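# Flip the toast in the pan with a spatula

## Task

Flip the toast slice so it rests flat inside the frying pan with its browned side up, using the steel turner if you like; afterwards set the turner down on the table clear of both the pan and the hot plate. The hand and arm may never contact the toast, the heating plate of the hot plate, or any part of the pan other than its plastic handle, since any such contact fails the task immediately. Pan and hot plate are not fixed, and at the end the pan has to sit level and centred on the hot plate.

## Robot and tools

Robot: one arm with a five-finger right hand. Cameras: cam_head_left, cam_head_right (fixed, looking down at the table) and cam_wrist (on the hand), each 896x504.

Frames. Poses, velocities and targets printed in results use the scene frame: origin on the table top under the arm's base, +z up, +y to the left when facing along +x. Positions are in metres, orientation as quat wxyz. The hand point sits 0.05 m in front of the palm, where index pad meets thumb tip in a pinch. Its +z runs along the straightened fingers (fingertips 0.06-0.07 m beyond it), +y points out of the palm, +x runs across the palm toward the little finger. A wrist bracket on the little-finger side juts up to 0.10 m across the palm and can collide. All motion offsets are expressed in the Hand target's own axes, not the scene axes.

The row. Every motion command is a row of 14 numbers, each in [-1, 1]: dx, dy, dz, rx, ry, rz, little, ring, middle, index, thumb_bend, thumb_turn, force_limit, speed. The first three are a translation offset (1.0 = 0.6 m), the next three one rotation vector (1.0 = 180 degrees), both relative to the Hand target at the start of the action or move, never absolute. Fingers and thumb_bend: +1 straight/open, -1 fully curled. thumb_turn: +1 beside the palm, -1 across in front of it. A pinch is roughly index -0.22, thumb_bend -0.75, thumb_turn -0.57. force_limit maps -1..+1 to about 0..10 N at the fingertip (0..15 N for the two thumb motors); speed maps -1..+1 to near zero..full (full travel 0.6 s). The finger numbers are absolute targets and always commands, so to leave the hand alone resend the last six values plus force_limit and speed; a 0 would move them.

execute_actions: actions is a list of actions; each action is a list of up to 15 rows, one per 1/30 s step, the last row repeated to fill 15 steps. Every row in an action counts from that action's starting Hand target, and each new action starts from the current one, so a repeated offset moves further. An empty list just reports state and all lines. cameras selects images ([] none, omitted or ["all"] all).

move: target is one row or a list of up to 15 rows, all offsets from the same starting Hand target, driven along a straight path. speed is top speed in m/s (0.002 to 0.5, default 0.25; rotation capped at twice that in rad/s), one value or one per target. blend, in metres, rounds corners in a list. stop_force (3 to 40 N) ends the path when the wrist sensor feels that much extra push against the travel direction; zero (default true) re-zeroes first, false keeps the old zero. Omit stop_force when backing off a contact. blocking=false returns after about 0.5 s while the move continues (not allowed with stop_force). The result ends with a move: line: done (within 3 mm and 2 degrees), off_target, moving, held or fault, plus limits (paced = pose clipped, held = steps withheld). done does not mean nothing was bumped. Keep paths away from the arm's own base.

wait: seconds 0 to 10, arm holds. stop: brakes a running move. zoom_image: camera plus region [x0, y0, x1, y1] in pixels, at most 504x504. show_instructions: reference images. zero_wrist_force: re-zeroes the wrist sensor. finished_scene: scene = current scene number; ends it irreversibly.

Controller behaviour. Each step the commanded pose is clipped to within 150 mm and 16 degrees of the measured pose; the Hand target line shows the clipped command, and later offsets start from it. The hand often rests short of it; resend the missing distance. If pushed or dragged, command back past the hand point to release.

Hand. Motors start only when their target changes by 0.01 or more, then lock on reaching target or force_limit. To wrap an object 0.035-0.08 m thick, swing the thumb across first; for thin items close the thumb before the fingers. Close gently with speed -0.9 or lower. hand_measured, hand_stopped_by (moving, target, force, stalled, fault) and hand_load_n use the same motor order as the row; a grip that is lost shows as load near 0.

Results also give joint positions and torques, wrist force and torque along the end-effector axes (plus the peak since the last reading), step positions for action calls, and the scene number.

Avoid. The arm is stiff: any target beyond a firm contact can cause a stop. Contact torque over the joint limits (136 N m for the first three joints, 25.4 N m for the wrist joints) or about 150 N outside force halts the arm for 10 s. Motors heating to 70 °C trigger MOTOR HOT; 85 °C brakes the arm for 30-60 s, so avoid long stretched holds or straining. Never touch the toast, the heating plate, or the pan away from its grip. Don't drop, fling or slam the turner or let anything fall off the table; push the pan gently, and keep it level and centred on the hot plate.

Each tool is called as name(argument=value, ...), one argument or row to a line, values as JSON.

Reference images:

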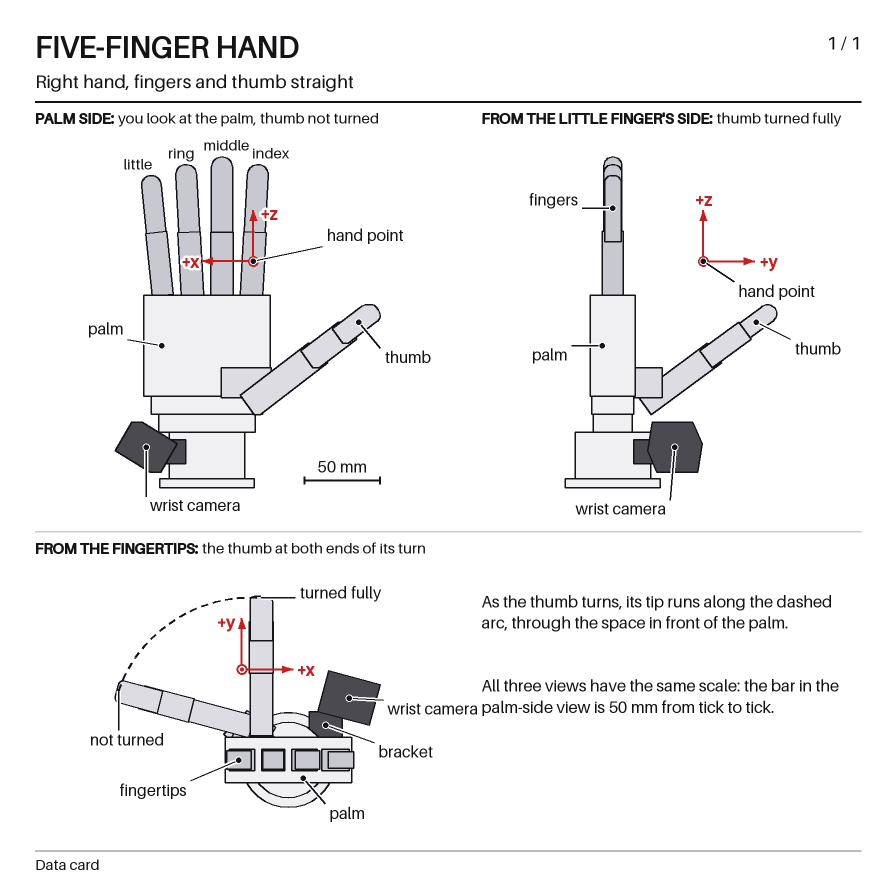

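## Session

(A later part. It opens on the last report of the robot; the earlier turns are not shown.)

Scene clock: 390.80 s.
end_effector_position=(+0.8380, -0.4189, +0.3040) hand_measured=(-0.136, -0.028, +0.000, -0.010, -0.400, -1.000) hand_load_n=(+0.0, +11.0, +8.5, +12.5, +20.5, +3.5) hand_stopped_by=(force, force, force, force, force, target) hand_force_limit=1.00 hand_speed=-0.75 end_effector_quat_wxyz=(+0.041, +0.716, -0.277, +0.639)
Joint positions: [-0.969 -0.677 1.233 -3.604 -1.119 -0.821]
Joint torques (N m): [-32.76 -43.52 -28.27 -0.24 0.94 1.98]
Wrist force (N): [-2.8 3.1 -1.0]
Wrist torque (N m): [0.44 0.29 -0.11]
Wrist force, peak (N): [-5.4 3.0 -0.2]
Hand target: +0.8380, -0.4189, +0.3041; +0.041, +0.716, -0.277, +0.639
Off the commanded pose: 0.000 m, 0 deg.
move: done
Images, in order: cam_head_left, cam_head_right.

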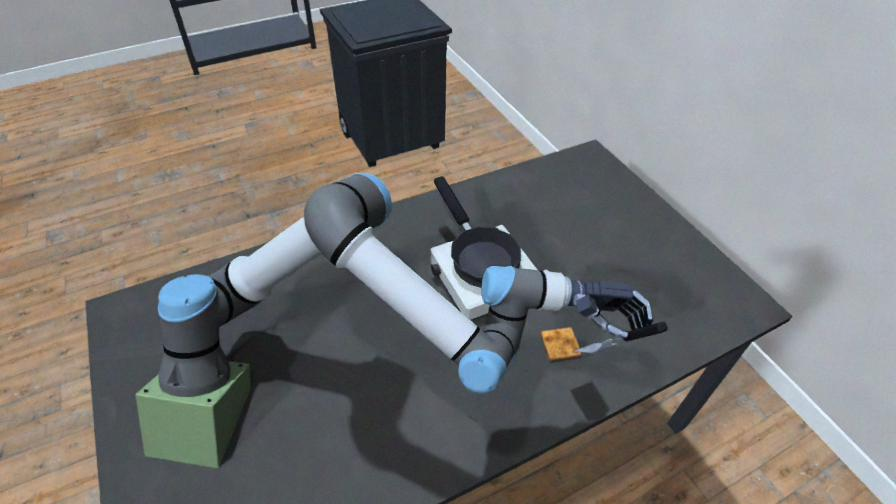

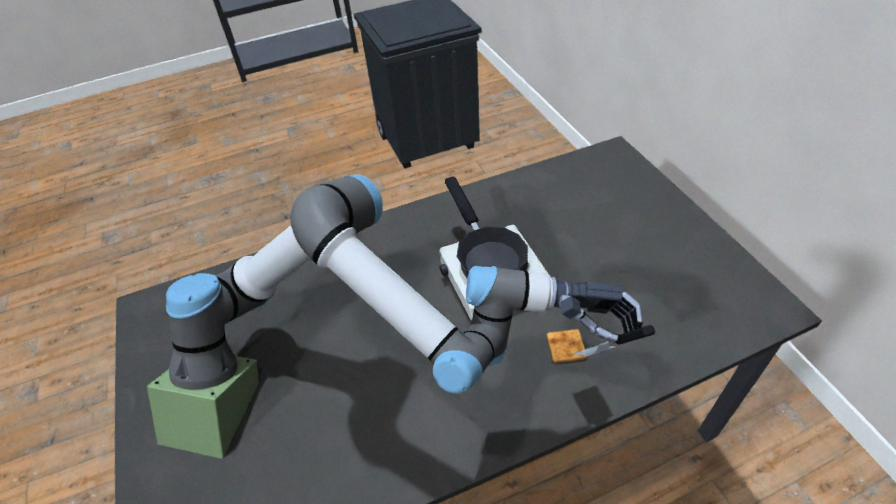

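move(
  target=[-0.151,-0.0013,0.0117,-0.0044,0.019,-0.052,-1,-1,-1,-1,-1,-1,1,-0.75],
  speed=0.12,
  cameras=[],
)

move(
  target=[-0.0247,0.0078,0.0047,0,0,0,-1,-1,-1,-1,-1,-1,1,-0.75],
  speed=0.02,
  stop_force=3,
  cameras=["cam_head_left","cam_head_right"],
)

zoom_image(
  camera="cam_head_left",
  region=[480, 270, 660, 400],
)

zoom_image(
  camera="cam_head_right",
  region=[480, 270, 660, 400],
)

Scene clock: 399.27 s.
end_effector_position=(+0.8419, -0.3901, +0.2179) hand_measured=(-0.136, -0.028, +0.000, -0.010, -0.400, -1.000) hand_load_n=(-0.5, +11.0, +8.5, +12.5, +20.0, +3.5) hand_stopped_by=(force, force, force, force, force, target) hand_force_limit=1.00 hand_speed=-0.75 end_effector_quat_wxyz=(+0.106, +0.717, -0.221, +0.653)
Joint positions: [-0.848 -0.59 1.295 -3.797 -1.288 -0.96]
Joint torques (N m): [-23.12 -55.76 -23.73 -0.53 -1.34 0.81]
Wrist force (N): [-3.0 1.3 -1.3]
Wrist torque (N m): [0.19 0.30 -0.06]
Wrist force, peak (N): [-5.0 1.0 -1.3]
Hand target: +0.8419, -0.3900, +0.2180; +0.107, +0.717, -0.221, +0.653
Off the commanded pose: 0.000 m, 0 deg.
move: done

Scene clock: 400.93 s.
end_effector_position=(+0.8416, -0.3919, +0.2072) hand_measured=(-0.136, -0.028, +0.000, -0.010, -0.400, -1.000) hand_load_n=(+0.0, +10.5, +8.5, +12.5, +20.5, +3.0) hand_stopped_by=(force, force, force, force, force, target) hand_force_limit=1.00 hand_speed=-0.75 end_effector_quat_wxyz=(+0.107, +0.717, -0.221, +0.653)
Joint positions: [-0.842 -0.571 1.289 -3.81 -1.294 -0.96]
Joint torques (N m): [-33.85 -59.43 -9.71 0.88 0.42 -1.58]
Wrist force (N): [-2.3 0.7 -1.5]
Wrist torque (N m): [0.16 0.30 0.03]
Wrist force, peak (N): [-3.3 1.3 -1.3]
Hand target: +0.8416, -0.3919, +0.2072; +0.107, +0.717, -0.221, +0.653 (not the last commanded pose)
Off the commanded pose: 0.005 m, 0 deg.
move: contact
Images, in order: cam_head_left, cam_head_right.

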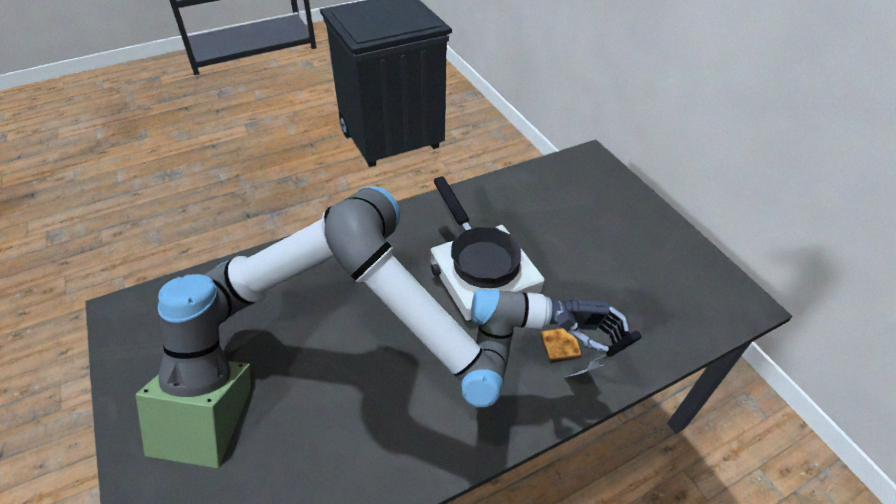

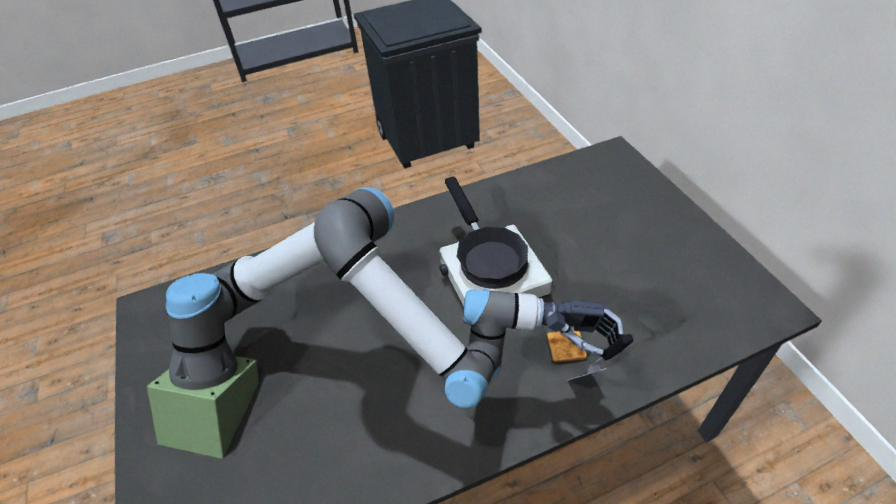

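Scaled by 2.800.

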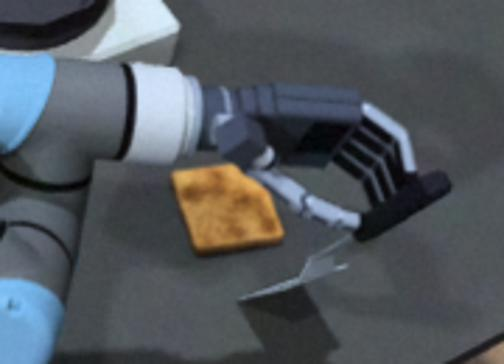

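Scaled by 2.800.

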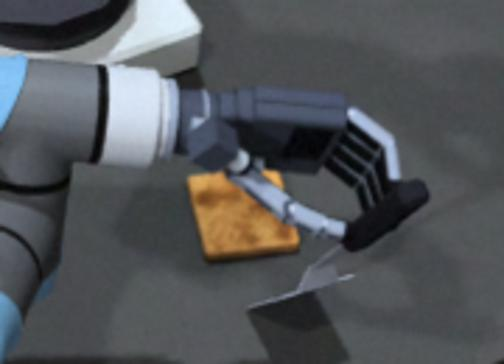

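move(
  target=[-0.0123,-0.0738,-0.0372,0,0,0,-1,-1,-1,-1,-1,-1,1,-0.75],
  speed=0.05,
  stop_force=6,
  cameras=["cam_head_left","cam_head_right"],
)

zoom_image(
  camera="cam_head_left",
  region=[460, 250, 640, 380],
)

zoom_image(
  camera="cam_head_right",
  region=[460, 250, 640, 380],
)

Scene clock: 408.83 s.
end_effector_position=(+0.8416, -0.3418, +0.2087) hand_measured=(-0.136, -0.028, +0.000, -0.010, -0.400, -1.000) hand_load_n=(+0.0, +11.0, +8.5, +12.5, +20.0, +3.5) hand_stopped_by=(force, force, force, force, force, target) hand_force_limit=1.00 hand_speed=-0.75 end_effector_quat_wxyz=(+0.107, +0.717, -0.221, +0.653)
Joint positions: [-0.79 -0.647 1.385 -3.83 -1.346 -0.958]
Joint torques (N m): [-32.53 -35.91 -22.05 0.72 0.65 -0.08]
Wrist force (N): [-3.3 1.9 -1.1]
Wrist torque (N m): [0.30 0.36 -0.08]
Wrist force, peak (N): [-3.2 2.2 -1.5]
Hand target: +0.8416, -0.3418, +0.2087; +0.107, +0.717, -0.221, +0.653
Off the commanded pose: 0.000 m, 0 deg.
move: done
Images, in order: cam_head_left, cam_head_right.

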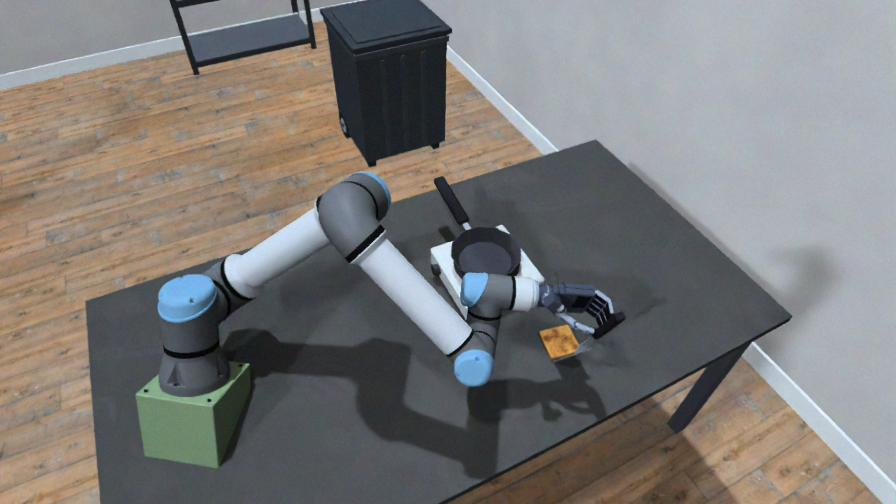

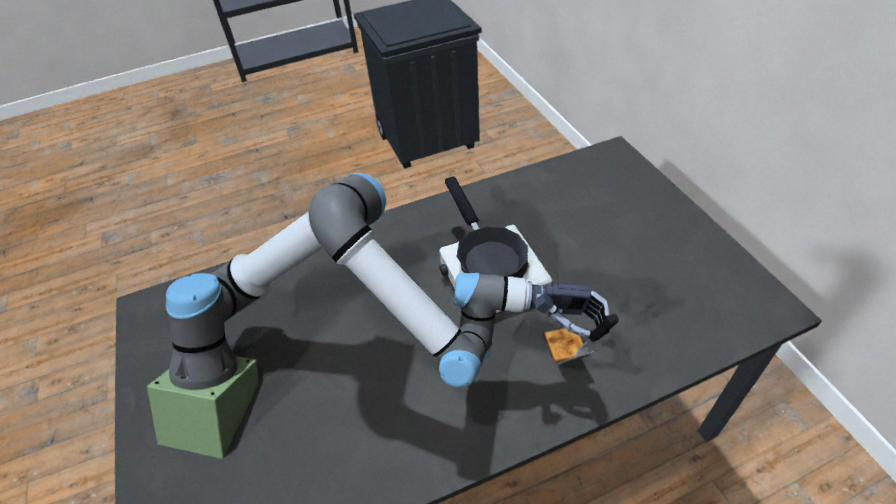

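Scaled by 2.800.

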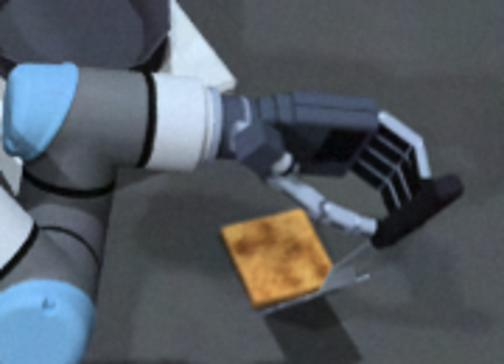

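Scaled by 2.800.

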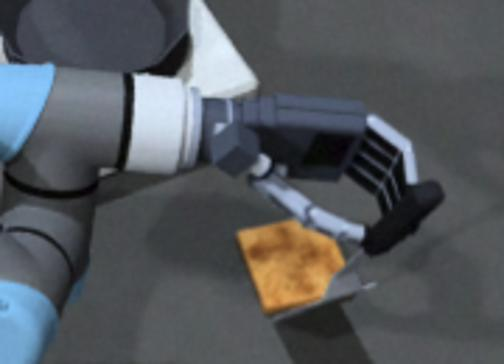

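move(
  target=[-0.039,-0.207,-0.1037,0,0,0,-1,-1,-1,-1,-1,-1,1,-0.75],
  speed=0.05,
  stop_force=4,
  cameras=["cam_head_left","cam_head_right"],
)

zoom_image(
  camera="cam_head_left",
  region=[430, 200, 610, 330],
)

zoom_image(
  camera="cam_head_right",
  region=[430, 200, 610, 330],
)

Scene clock: 416.53 s.
end_effector_position=(+0.8418, -0.2042, +0.2106) hand_measured=(-0.136, -0.028, +0.000, -0.010, -0.400, -1.000) hand_load_n=(+0.5, +10.0, +5.5, +11.5, +24.5, -6.5) hand_stopped_by=(force, force, force, force, force, target) hand_force_limit=1.00 hand_speed=-0.75 end_effector_quat_wxyz=(+0.107, +0.717, -0.221, +0.653)
Joint positions: [-0.621 -0.825 1.563 -3.833 -1.515 -0.949]
Joint torques (N m): [-7.67 -39.31 -4.6 -1.67 0.06 -1.61]
Wrist force (N): [9.2 2.7 -3.5]
Wrist torque (N m): [0.38 0.33 -0.05]
Wrist force, peak (N): [17.6 3.1 -4.5]
Hand target: +0.8418, -0.2042, +0.2106; +0.107, +0.717, -0.221, +0.653 (not the last commanded pose)
Off the commanded pose: 0.003 m, 0 deg.
move: contact
Images, in order: cam_head_left, cam_head_right.

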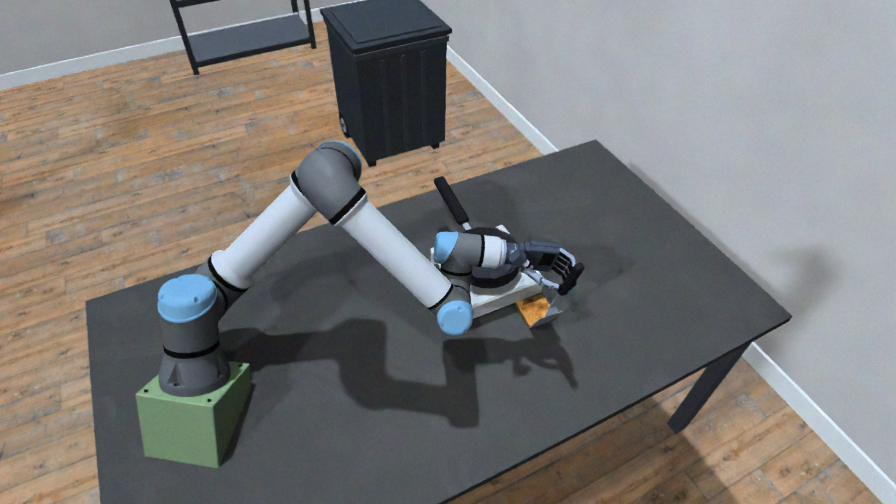

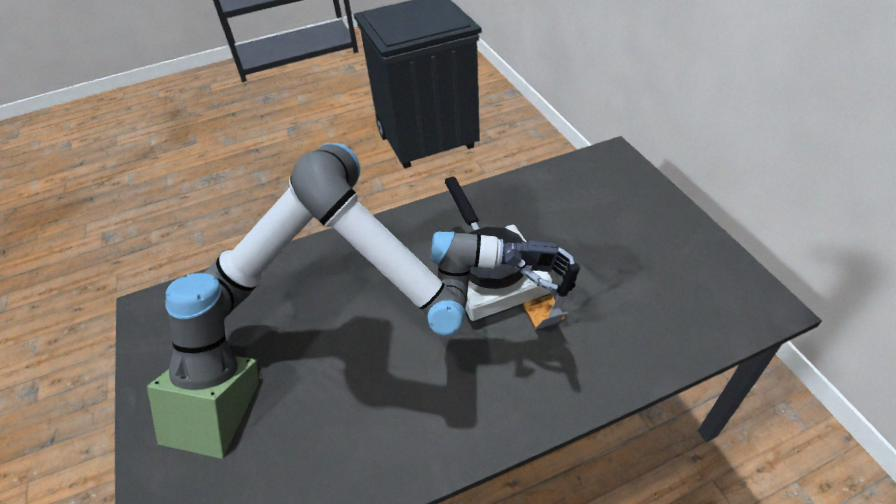

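Scaled by 2.800.

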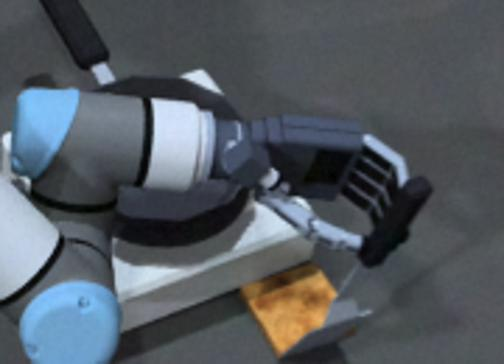

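Scaled by 2.800.

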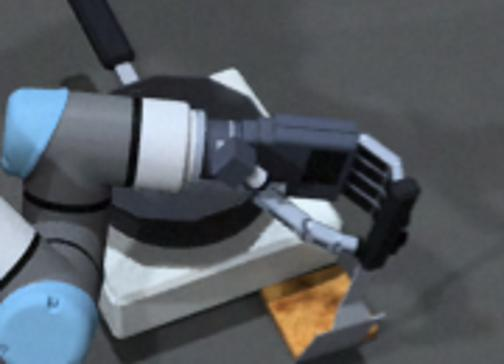

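move(
  target=[
    [0.014,0.0282,0.0137,0,0,0,-1,-1,-1,-1,-1,-1,1,-0.75],
    [0.107,0.0305,0.0097,0,0,0,-1,-1,-1,-1,-1,-1,1,-0.75],
  ],
  speed=0.08,
  cameras=["cam_head_left","cam_head_right"],
)

zoom_image(
  camera="cam_head_left",
  region=[430, 220, 610, 350],
)

zoom_image(
  camera="cam_head_right",
  region=[430, 220, 610, 350],
)

Scene clock: 420.67 s.
end_effector_position=(+0.8419, -0.2343, +0.2707) hand_measured=(-0.136, -0.028, +0.000, -0.010, -0.400, -1.000) hand_load_n=(+0.0, +8.5, +7.0, +15.0, +21.5, -2.5) hand_stopped_by=(force, force, force, force, force, target) hand_force_limit=1.00 hand_speed=-0.75 end_effector_quat_wxyz=(+0.107, +0.717, -0.221, +0.653) end_effector_velocity=(+0.000, +0.000, -0.001) end_effector_angular_velocity=(+0.000, -0.004, +0.000)
Joint positions: [-0.709 -0.885 1.542 -3.752 -1.427 -0.954]
Joint velocities: [0.002 0.002 0 -0.005 -0.003 0.002]
Joint torques (N m): [-13.22 -29.75 -10.5 -3.84 -2.01 -1.72]
Wrist force (N): [-3.2 0.8 -1.3]
Wrist torque (N m): [0.12 0.31 -0.08]
Wrist force, peak (N): [9.9 2.9 -3.7]
Hand target: +0.8418, -0.2343, +0.2705; +0.107, +0.717, -0.221, +0.653
Off the commanded pose: 0.000 m, 0 deg.
move: done
Images, in order: cam_head_left, cam_head_right.

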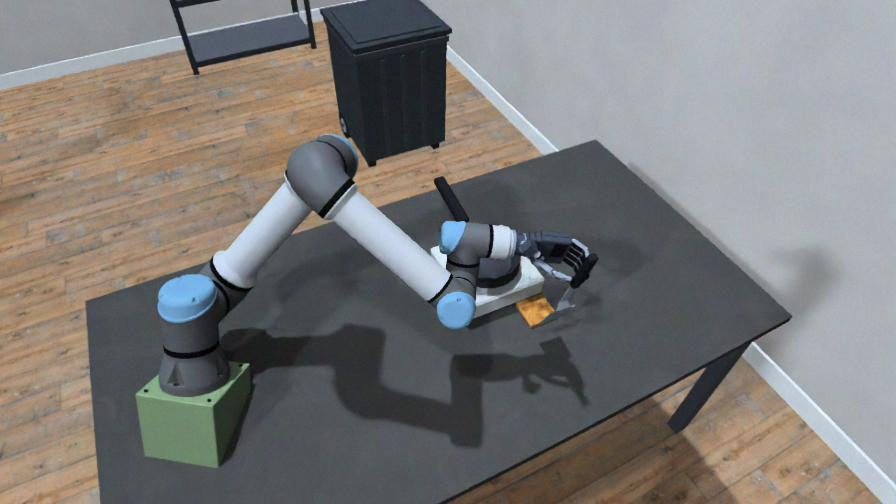

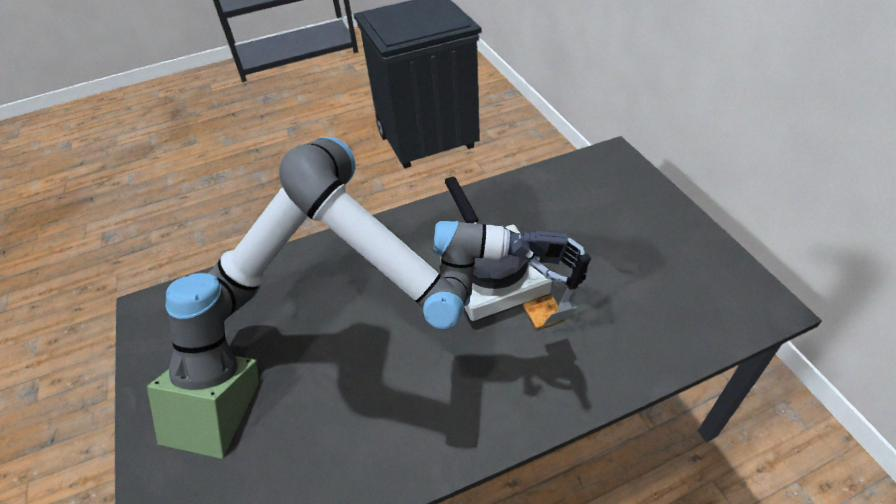

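Scaled by 2.800.

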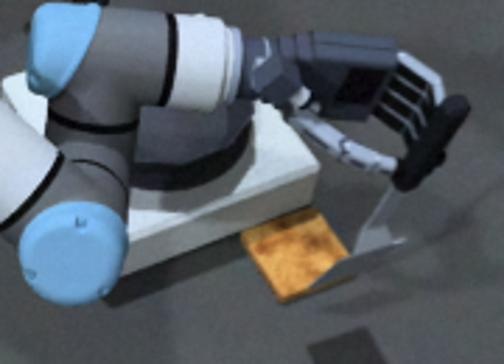

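Scaled by 2.800.

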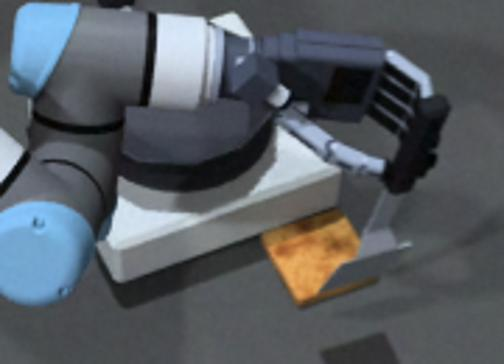

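move(
  target=[-0.1488,0.2822,0.1253,0.02,-0.0853,0.2338,-1,-1,-1,-1,-1,-1,1,-0.75],
  speed=0.15,
  stop_force=6,
  cameras=["cam_head_left","cam_head_right"],
)

zoom_image(
  camera="cam_head_left",
  region=[450, 240, 630, 370],
)

zoom_image(
  camera="cam_head_right",
  region=[450, 240, 630, 370],
)

Scene clock: 433.83 s.
end_effector_position=(+0.8270, -0.4006, +0.1504) hand_measured=(-0.136, -0.028, +0.000, -0.010, -0.400, -1.000) hand_load_n=(+0.0, +8.5, +6.5, +15.0, +22.0, -2.5) hand_stopped_by=(force, force, force, force, force, target) hand_force_limit=1.00 hand_speed=-0.75 end_effector_quat_wxyz=(-0.186, +0.672, -0.454, +0.555)
Joint positions: [-0.968 -0.489 1.206 -3.687 -0.92 -0.289]
Joint torques (N m): [-20.79 -47.97 -23.26 -3.4 0.87 2.32]
Wrist force (N): [-2.1 3.5 -1.0]
Wrist torque (N m): [0.39 0.31 -0.13]
Wrist force, peak (N): [-1.6 4.5 -0.8]
Hand target: +0.8270, -0.4006, +0.1504; -0.186, +0.672, -0.455, +0.555
Off the commanded pose: 0.000 m, 0 deg.
move: done
Images, in order: cam_head_left, cam_head_right.

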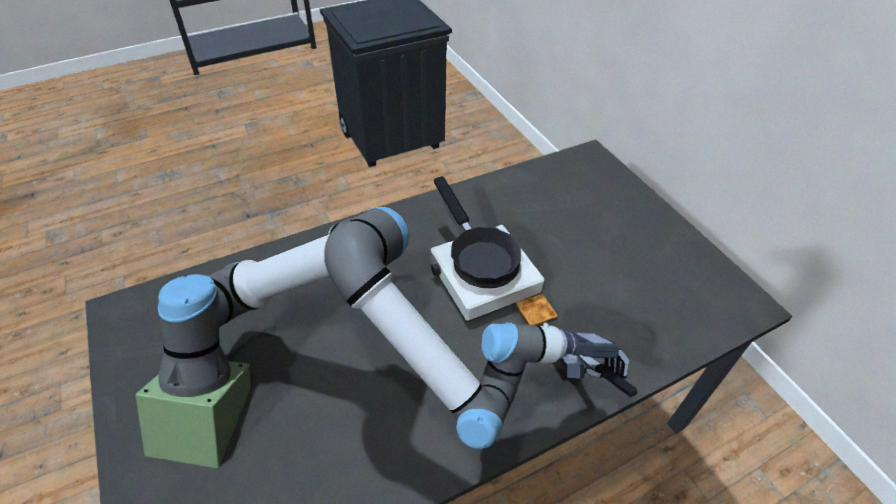

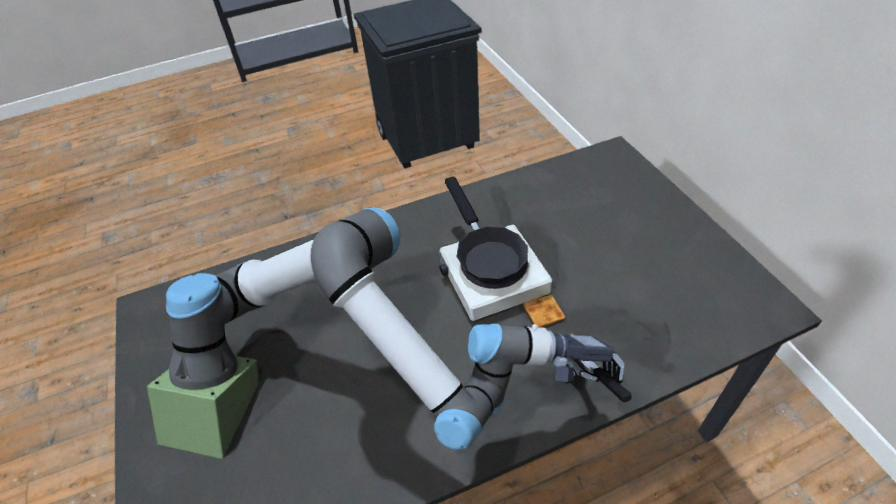

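Scaled by 2.800.

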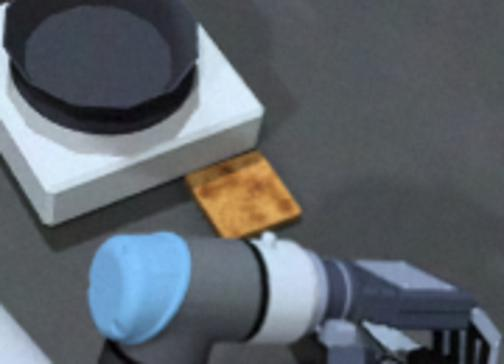

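Scaled by 2.800.

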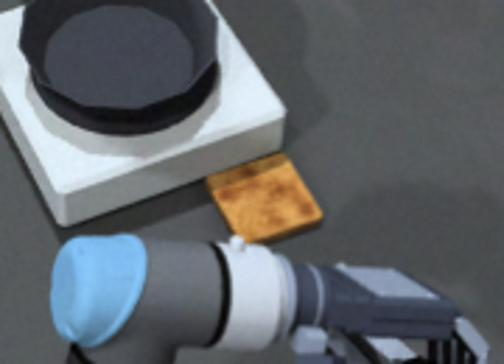

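move(
  target=[
    [-0.016,-0.0022,0.0553,0.0192,-0.0251,-0.0106,-1,-1,-1,-1,-1,-1,1,-0.75],
    [-0.078,-0.0135,0.0483,0.0192,-0.0251,-0.0106,-1,-1,-1,-1,-1,-1,1,-0.75],
  ],
  speed=0.04,
  stop_force=5,
  cameras=["cam_head_left","cam_head_right"],
)

zoom_image(
  camera="cam_head_left",
  region=[450, 240, 630, 370],
)

zoom_image(
  camera="cam_head_right",
  region=[450, 240, 630, 370],
)

Scene clock: 443.33 s.
end_effector_position=(+0.8581, -0.3655, +0.1204) hand_measured=(-0.136, -0.028, +0.000, -0.010, -0.400, -1.000) hand_load_n=(+0.0, +10.0, +6.5, +14.5, +21.0, -3.5) hand_stopped_by=(force, force, force, force, force, target) hand_force_limit=1.00 hand_speed=-0.75 end_effector_quat_wxyz=(-0.215, +0.695, -0.419, +0.544)
Joint positions: [-0.913 -0.428 1.118 -3.712 -0.882 -0.284]
Joint torques (N m): [-35.46 -39.78 -23.78 1.2 0.69 -1.68]
Wrist force (N): [-1.3 1.7 -1.1]
Wrist torque (N m): [0.23 0.15 0.10]
Wrist force, peak (N): [-2.0 3.9 -1.1]
Hand target: +0.8581, -0.3655, +0.1204; -0.215, +0.695, -0.419, +0.544
Off the commanded pose: 0.000 m, 0 deg.
move: done
Images, in order: cam_head_left, cam_head_right.

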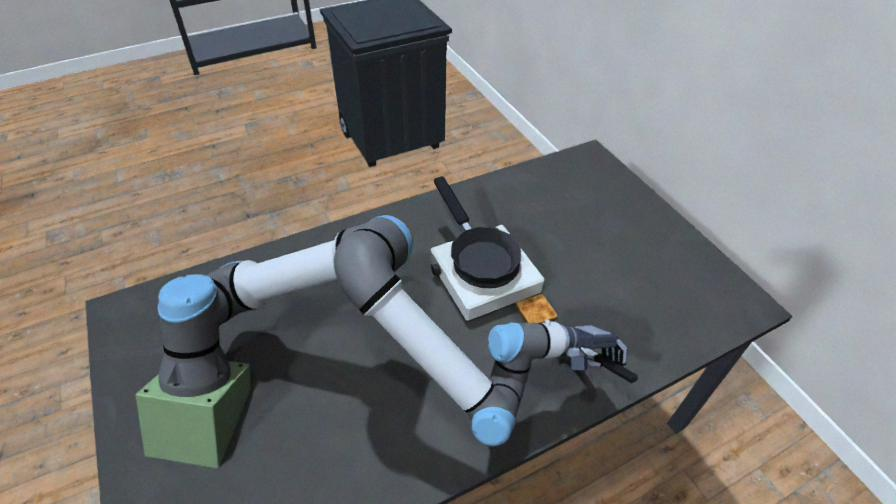

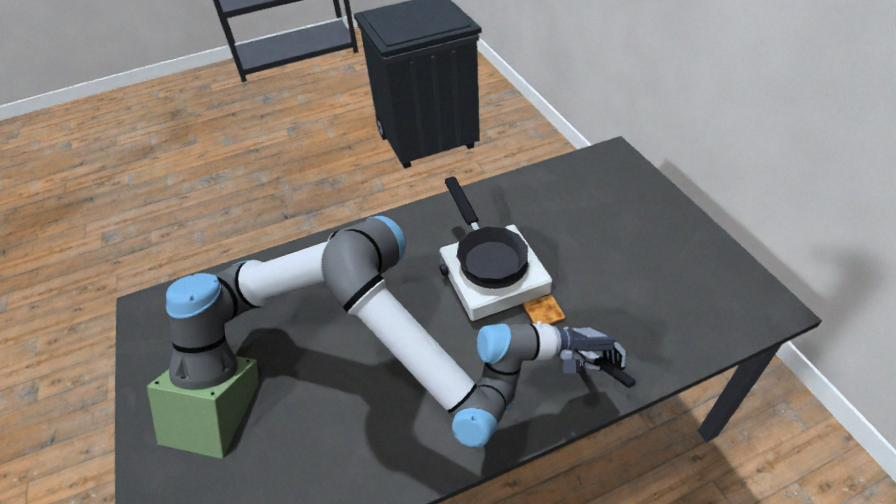

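Scaled by 2.800.

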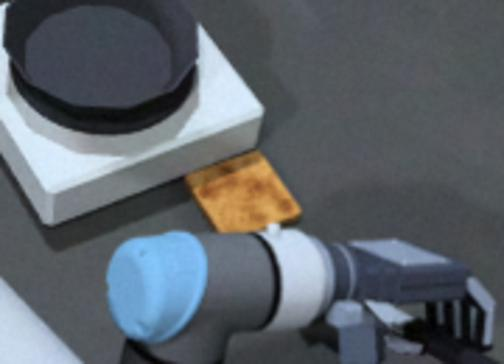

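Scaled by 2.800.

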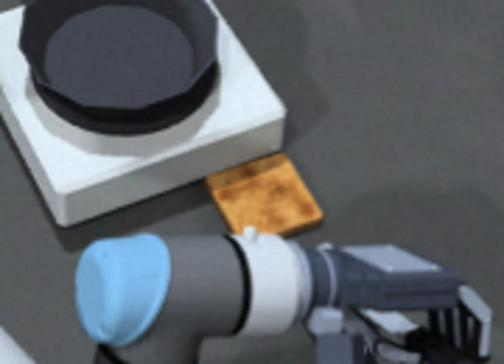

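move(
  target=[-0.0192,0.0252,0.0106,0,0,0,-1,-1,-1,-1,-1,-1,1,-0.75],
  speed=0.015,
  stop_force=3,
  cameras=["cam_head_left"],
)

zoom_image(
  camera="cam_head_left",
  region=[500, 290, 650, 410],
)

Scene clock: 448.10 s.
end_effector_position=(+0.8581, -0.3655, +0.1003) hand_measured=(-0.136, -0.030, +0.000, -0.010, -0.400, -1.000) hand_load_n=(+0.0, +0.5, +9.0, +12.5, +18.5, -4.5) hand_stopped_by=(force, force, force, force, force, target) hand_force_limit=1.00 hand_speed=-0.75 end_effector_quat_wxyz=(-0.215, +0.695, -0.419, +0.544)
Joint positions: [-0.9 -0.397 1.106 -3.733 -0.895 -0.282]
Joint torques (N m): [-35.25 -63.18 -9.61 1.26 0.97 0.81]
Wrist force (N): [-1.3 1.5 -0.9]
Wrist torque (N m): [0.26 0.20 0.08]
Wrist force, peak (N): [-1.6 1.6 -1.3]
Hand target: +0.8581, -0.3656, +0.1003; -0.215, +0.695, -0.419, +0.544
Off the commanded pose: 0.000 m, 0 deg.
move: done
Images, in order: cam_head_left.

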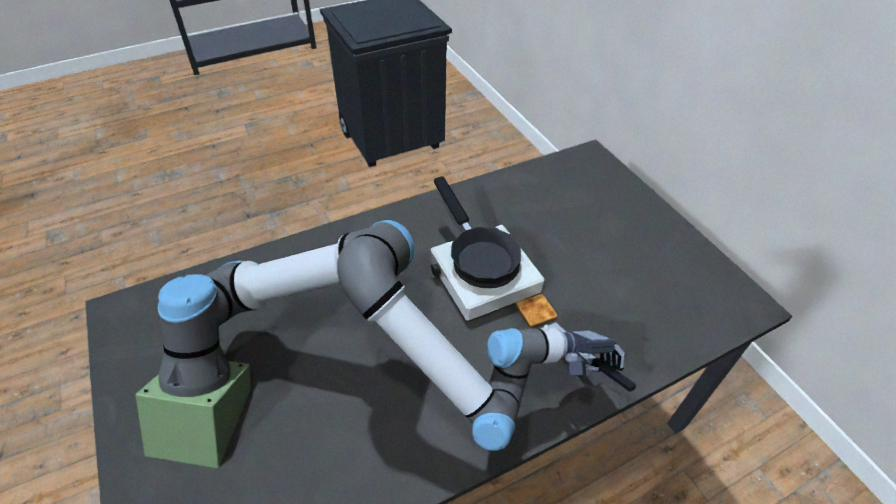

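Scaled by 3.360.

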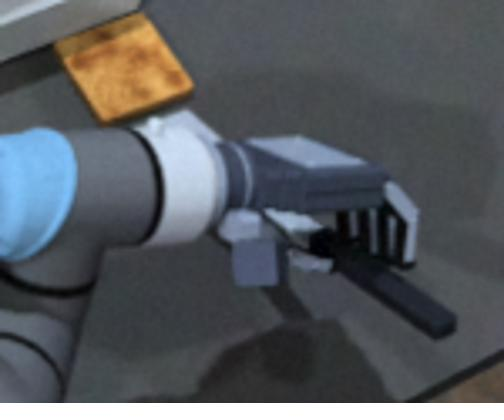

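move(
  target=[-0.1002,-0.0757,-0.0077,0,0,0,-1,-1,-1,-1,-1,-1,1,-0.75],
  speed=0.03,
  stop_force=7,
  cameras=["cam_head_left","cam_head_right"],
)

zoom_image(
  camera="cam_head_left",
  region=[480, 260, 630, 380],
)

zoom_image(
  camera="cam_head_right",
  region=[480, 260, 630, 380],
)

Scene clock: 453.43 s.
end_effector_position=(+0.8597, -0.3507, +0.1006) hand_measured=(-0.136, -0.030, +0.000, -0.010, -0.400, -1.000) hand_load_n=(+0.0, +1.0, +10.0, +11.5, +18.0, -4.0) hand_stopped_by=(force, force, force, force, force, target) hand_force_limit=1.00 hand_speed=-0.75 end_effector_quat_wxyz=(-0.215, +0.695, -0.419, +0.544)
Joint positions: [-0.885 -0.421 1.14 -3.744 -0.91 -0.279]
Joint torques (N m): [-31.46 -48.87 -9.7 1.09 -1.73 -2.31]
Wrist force (N): [-1.8 2.1 -1.0]
Wrist torque (N m): [0.25 0.28 -0.07]
Wrist force, peak (N): [7.2 3.5 -1.2]
Hand target: +0.8597, -0.3507, +0.1006; -0.215, +0.695, -0.419, +0.544 (not the last commanded pose)
Off the commanded pose: 0.061 m, 0 deg.
move: contact
Images, in order: cam_head_left, cam_head_right.

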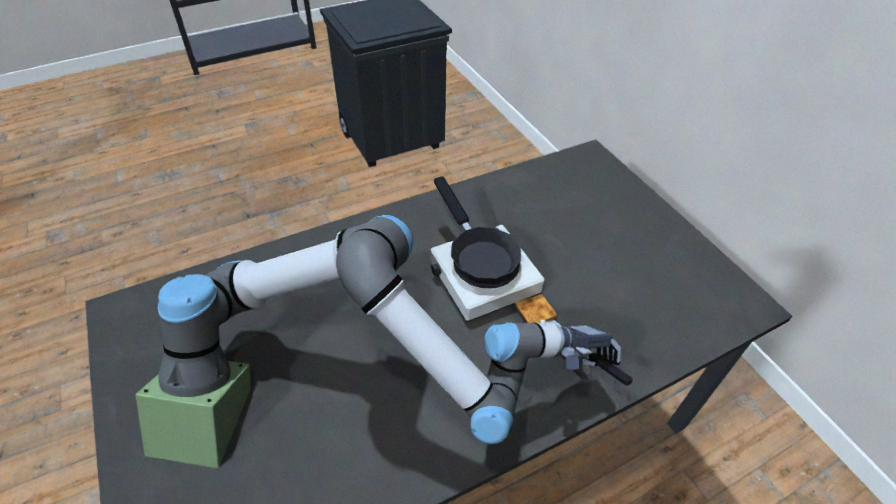

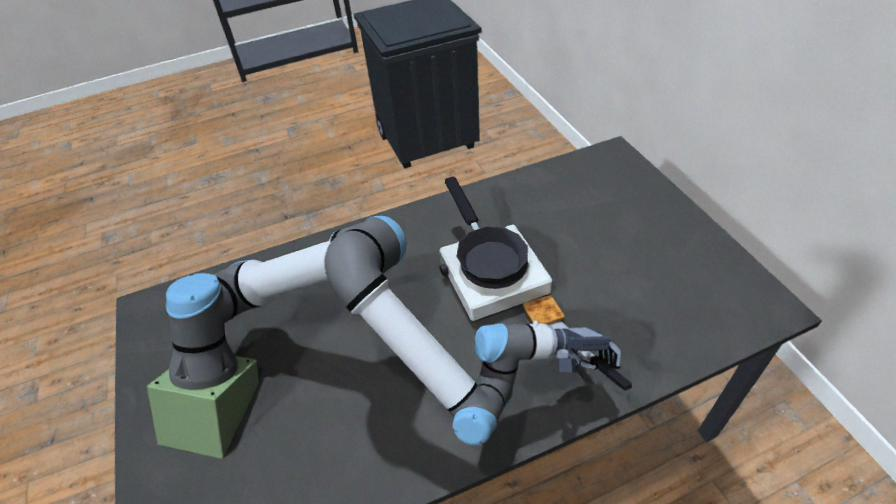

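Scaled by 3.360.

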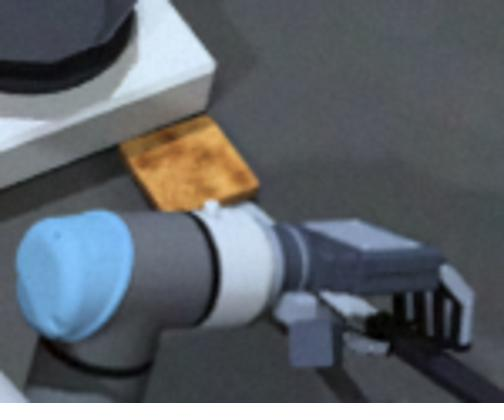

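Scaled by 3.360.

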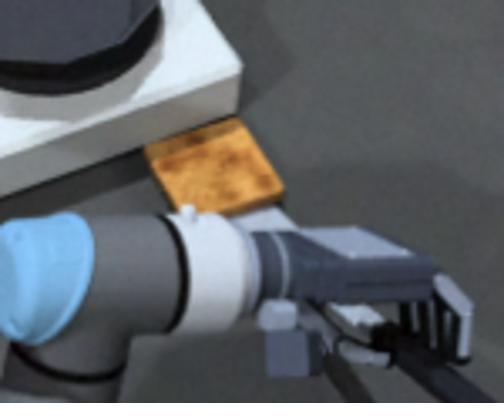

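move(
  target=[-0.0098,0.0507,0.0195,0.0036,-0.0152,0.0416,-1,-1,-1,-1,-1,-1,1,-0.75],
  speed=0.03,
  stop_force=5,
  cameras=["cam_head_left","cam_head_right"],
)

zoom_image(
  camera="cam_head_right",
  region=[480, 260, 630, 380],
)

Scene clock: 461.47 s.
end_effector_position=(+0.8597, -0.3647, +0.0706) hand_measured=(-0.136, -0.030, +0.000, -0.010, -0.400, -1.000) hand_load_n=(+0.0, +0.5, +10.0, +11.5, +18.0, -4.0) hand_stopped_by=(force, force, force, force, force, target) hand_force_limit=1.00 hand_speed=-0.75 end_effector_quat_wxyz=(-0.263, +0.677, -0.455, +0.515)
Joint positions: [-0.9 -0.32 1.027 -3.731 -0.846 -0.15]
Joint torques (N m): [-21.19 -64.06 -10.11 -2.83 -1.61 -2.34]
Wrist force (N): [-0.9 2.4 -1.0]
Wrist torque (N m): [0.32 0.18 0.13]
Wrist force, peak (N): [-1.8 2.5 -0.8]
Hand target: +0.8597, -0.3647, +0.0706; -0.263, +0.677, -0.455, +0.515
Off the commanded pose: 0.000 m, 0 deg.
move: done
Images, in order: cam_head_left, cam_head_right.

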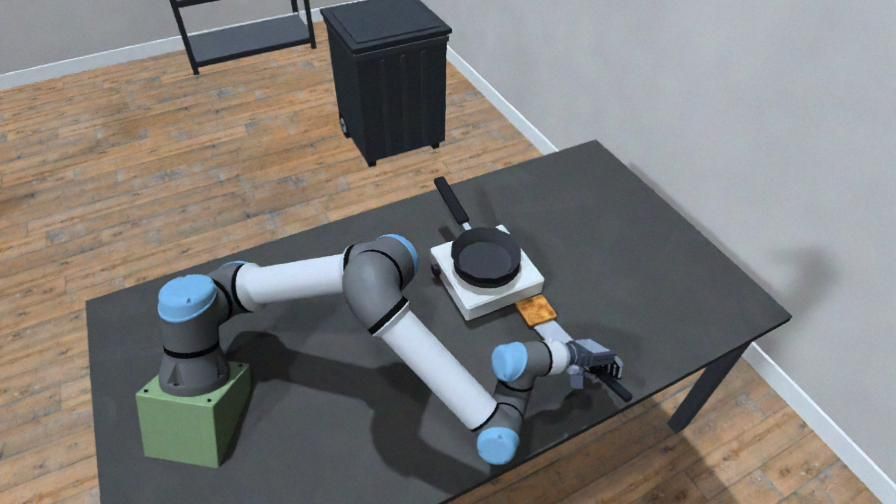

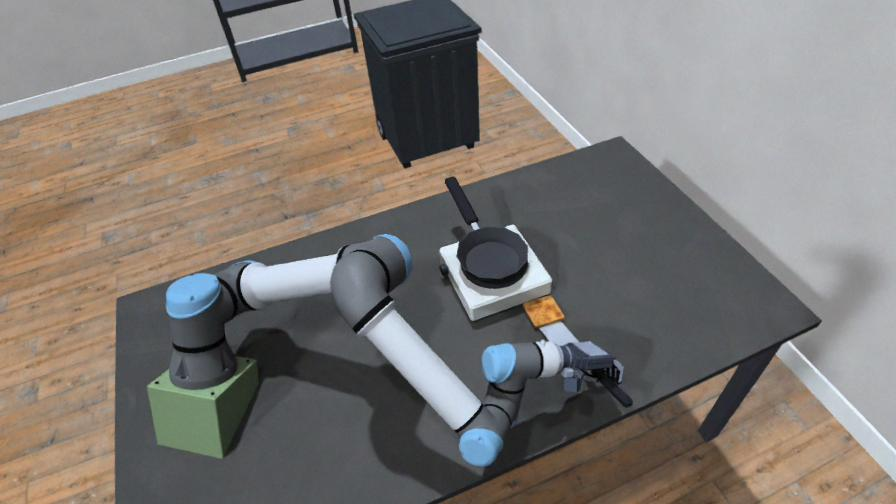

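Scaled by 3.360.

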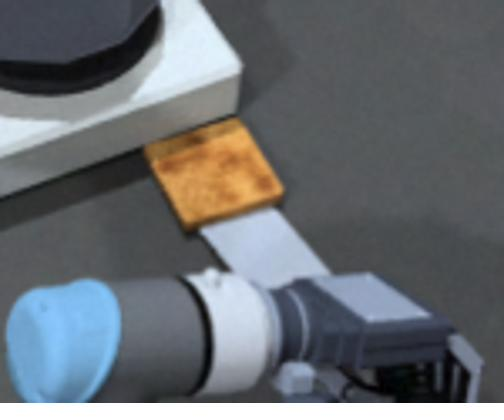

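move(
  target=[-0.1325,-0.0705,-0.0075,0,0,0,-1,-1,-1,-1,-1,-1,1,-0.75],
  speed=0.03,
  stop_force=9,
  cameras=["cam_head_left","cam_head_right"],
)

zoom_image(
  camera="cam_head_left",
  region=[480, 260, 630, 380],
)

zoom_image(
  camera="cam_head_right",
  region=[480, 260, 630, 380],
)

Scene clock: 469.23 s.
end_effector_position=(+0.8656, -0.2747, +0.0706) hand_measured=(-0.136, -0.030, +0.000, -0.010, -0.400, -1.000) hand_load_n=(+0.0, +0.5, +10.0, +11.5, +18.5, -4.0) hand_stopped_by=(force, force, force, force, force, target) hand_force_limit=1.00 hand_speed=-0.75 end_effector_quat_wxyz=(-0.263, +0.677, -0.455, +0.515)
Joint positions: [-0.809 -0.462 1.233 -3.804 -0.937 -0.137]
Joint torques (N m): [-33.49 -38.05 -21.27 1.17 0.79 -1.56]
Wrist force (N): [-1.4 2.6 -1.1]
Wrist torque (N m): [0.38 0.28 0.07]
Wrist force, peak (N): [-0.6 3.2 -1.3]
Hand target: +0.8656, -0.2747, +0.0706; -0.263, +0.677, -0.455, +0.515
Off the commanded pose: 0.000 m, 0 deg.
move: done
Images, in order: cam_head_left, cam_head_right.

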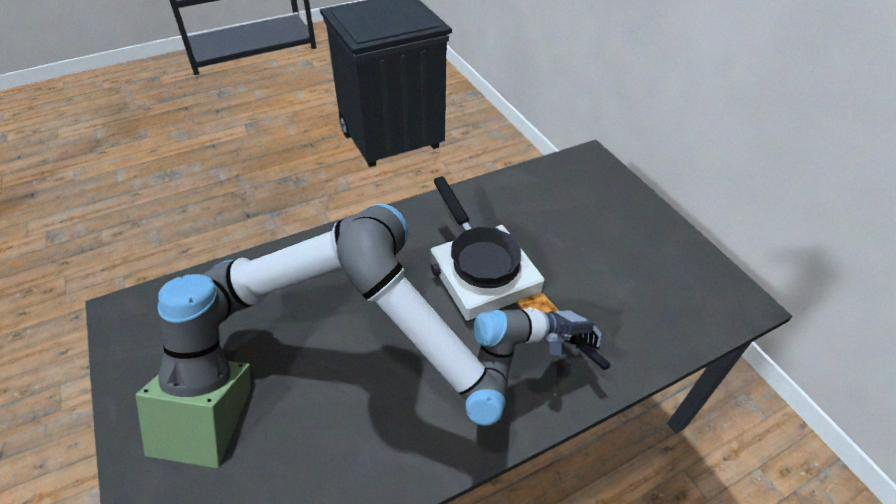

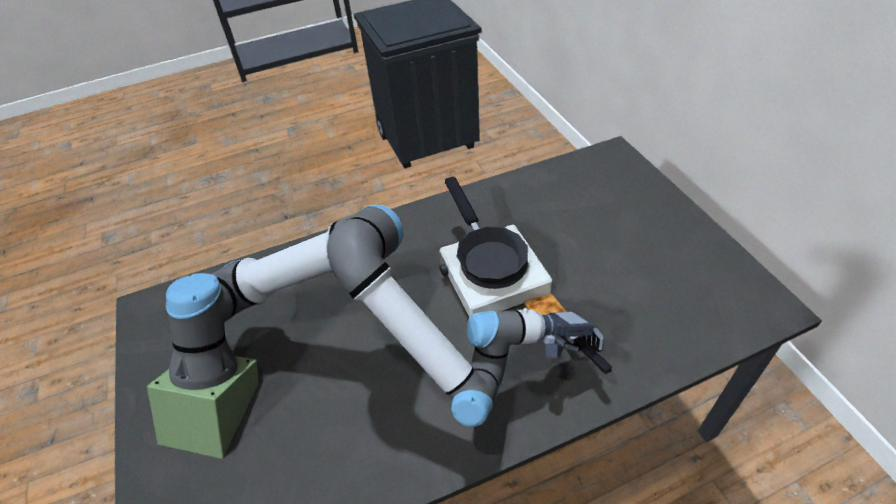

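Scaled by 3.360.

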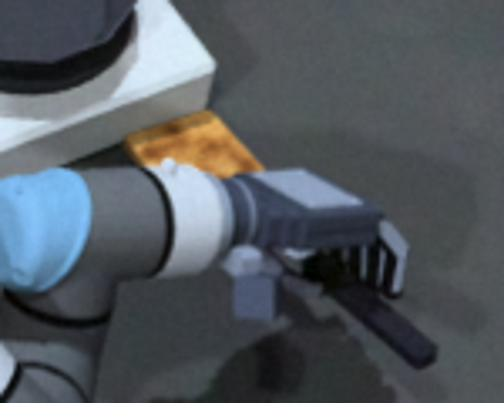

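Scaled by 3.360.

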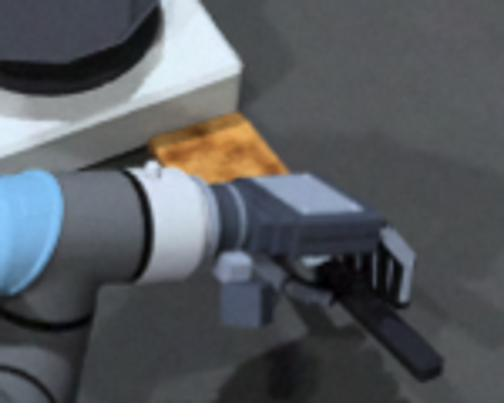

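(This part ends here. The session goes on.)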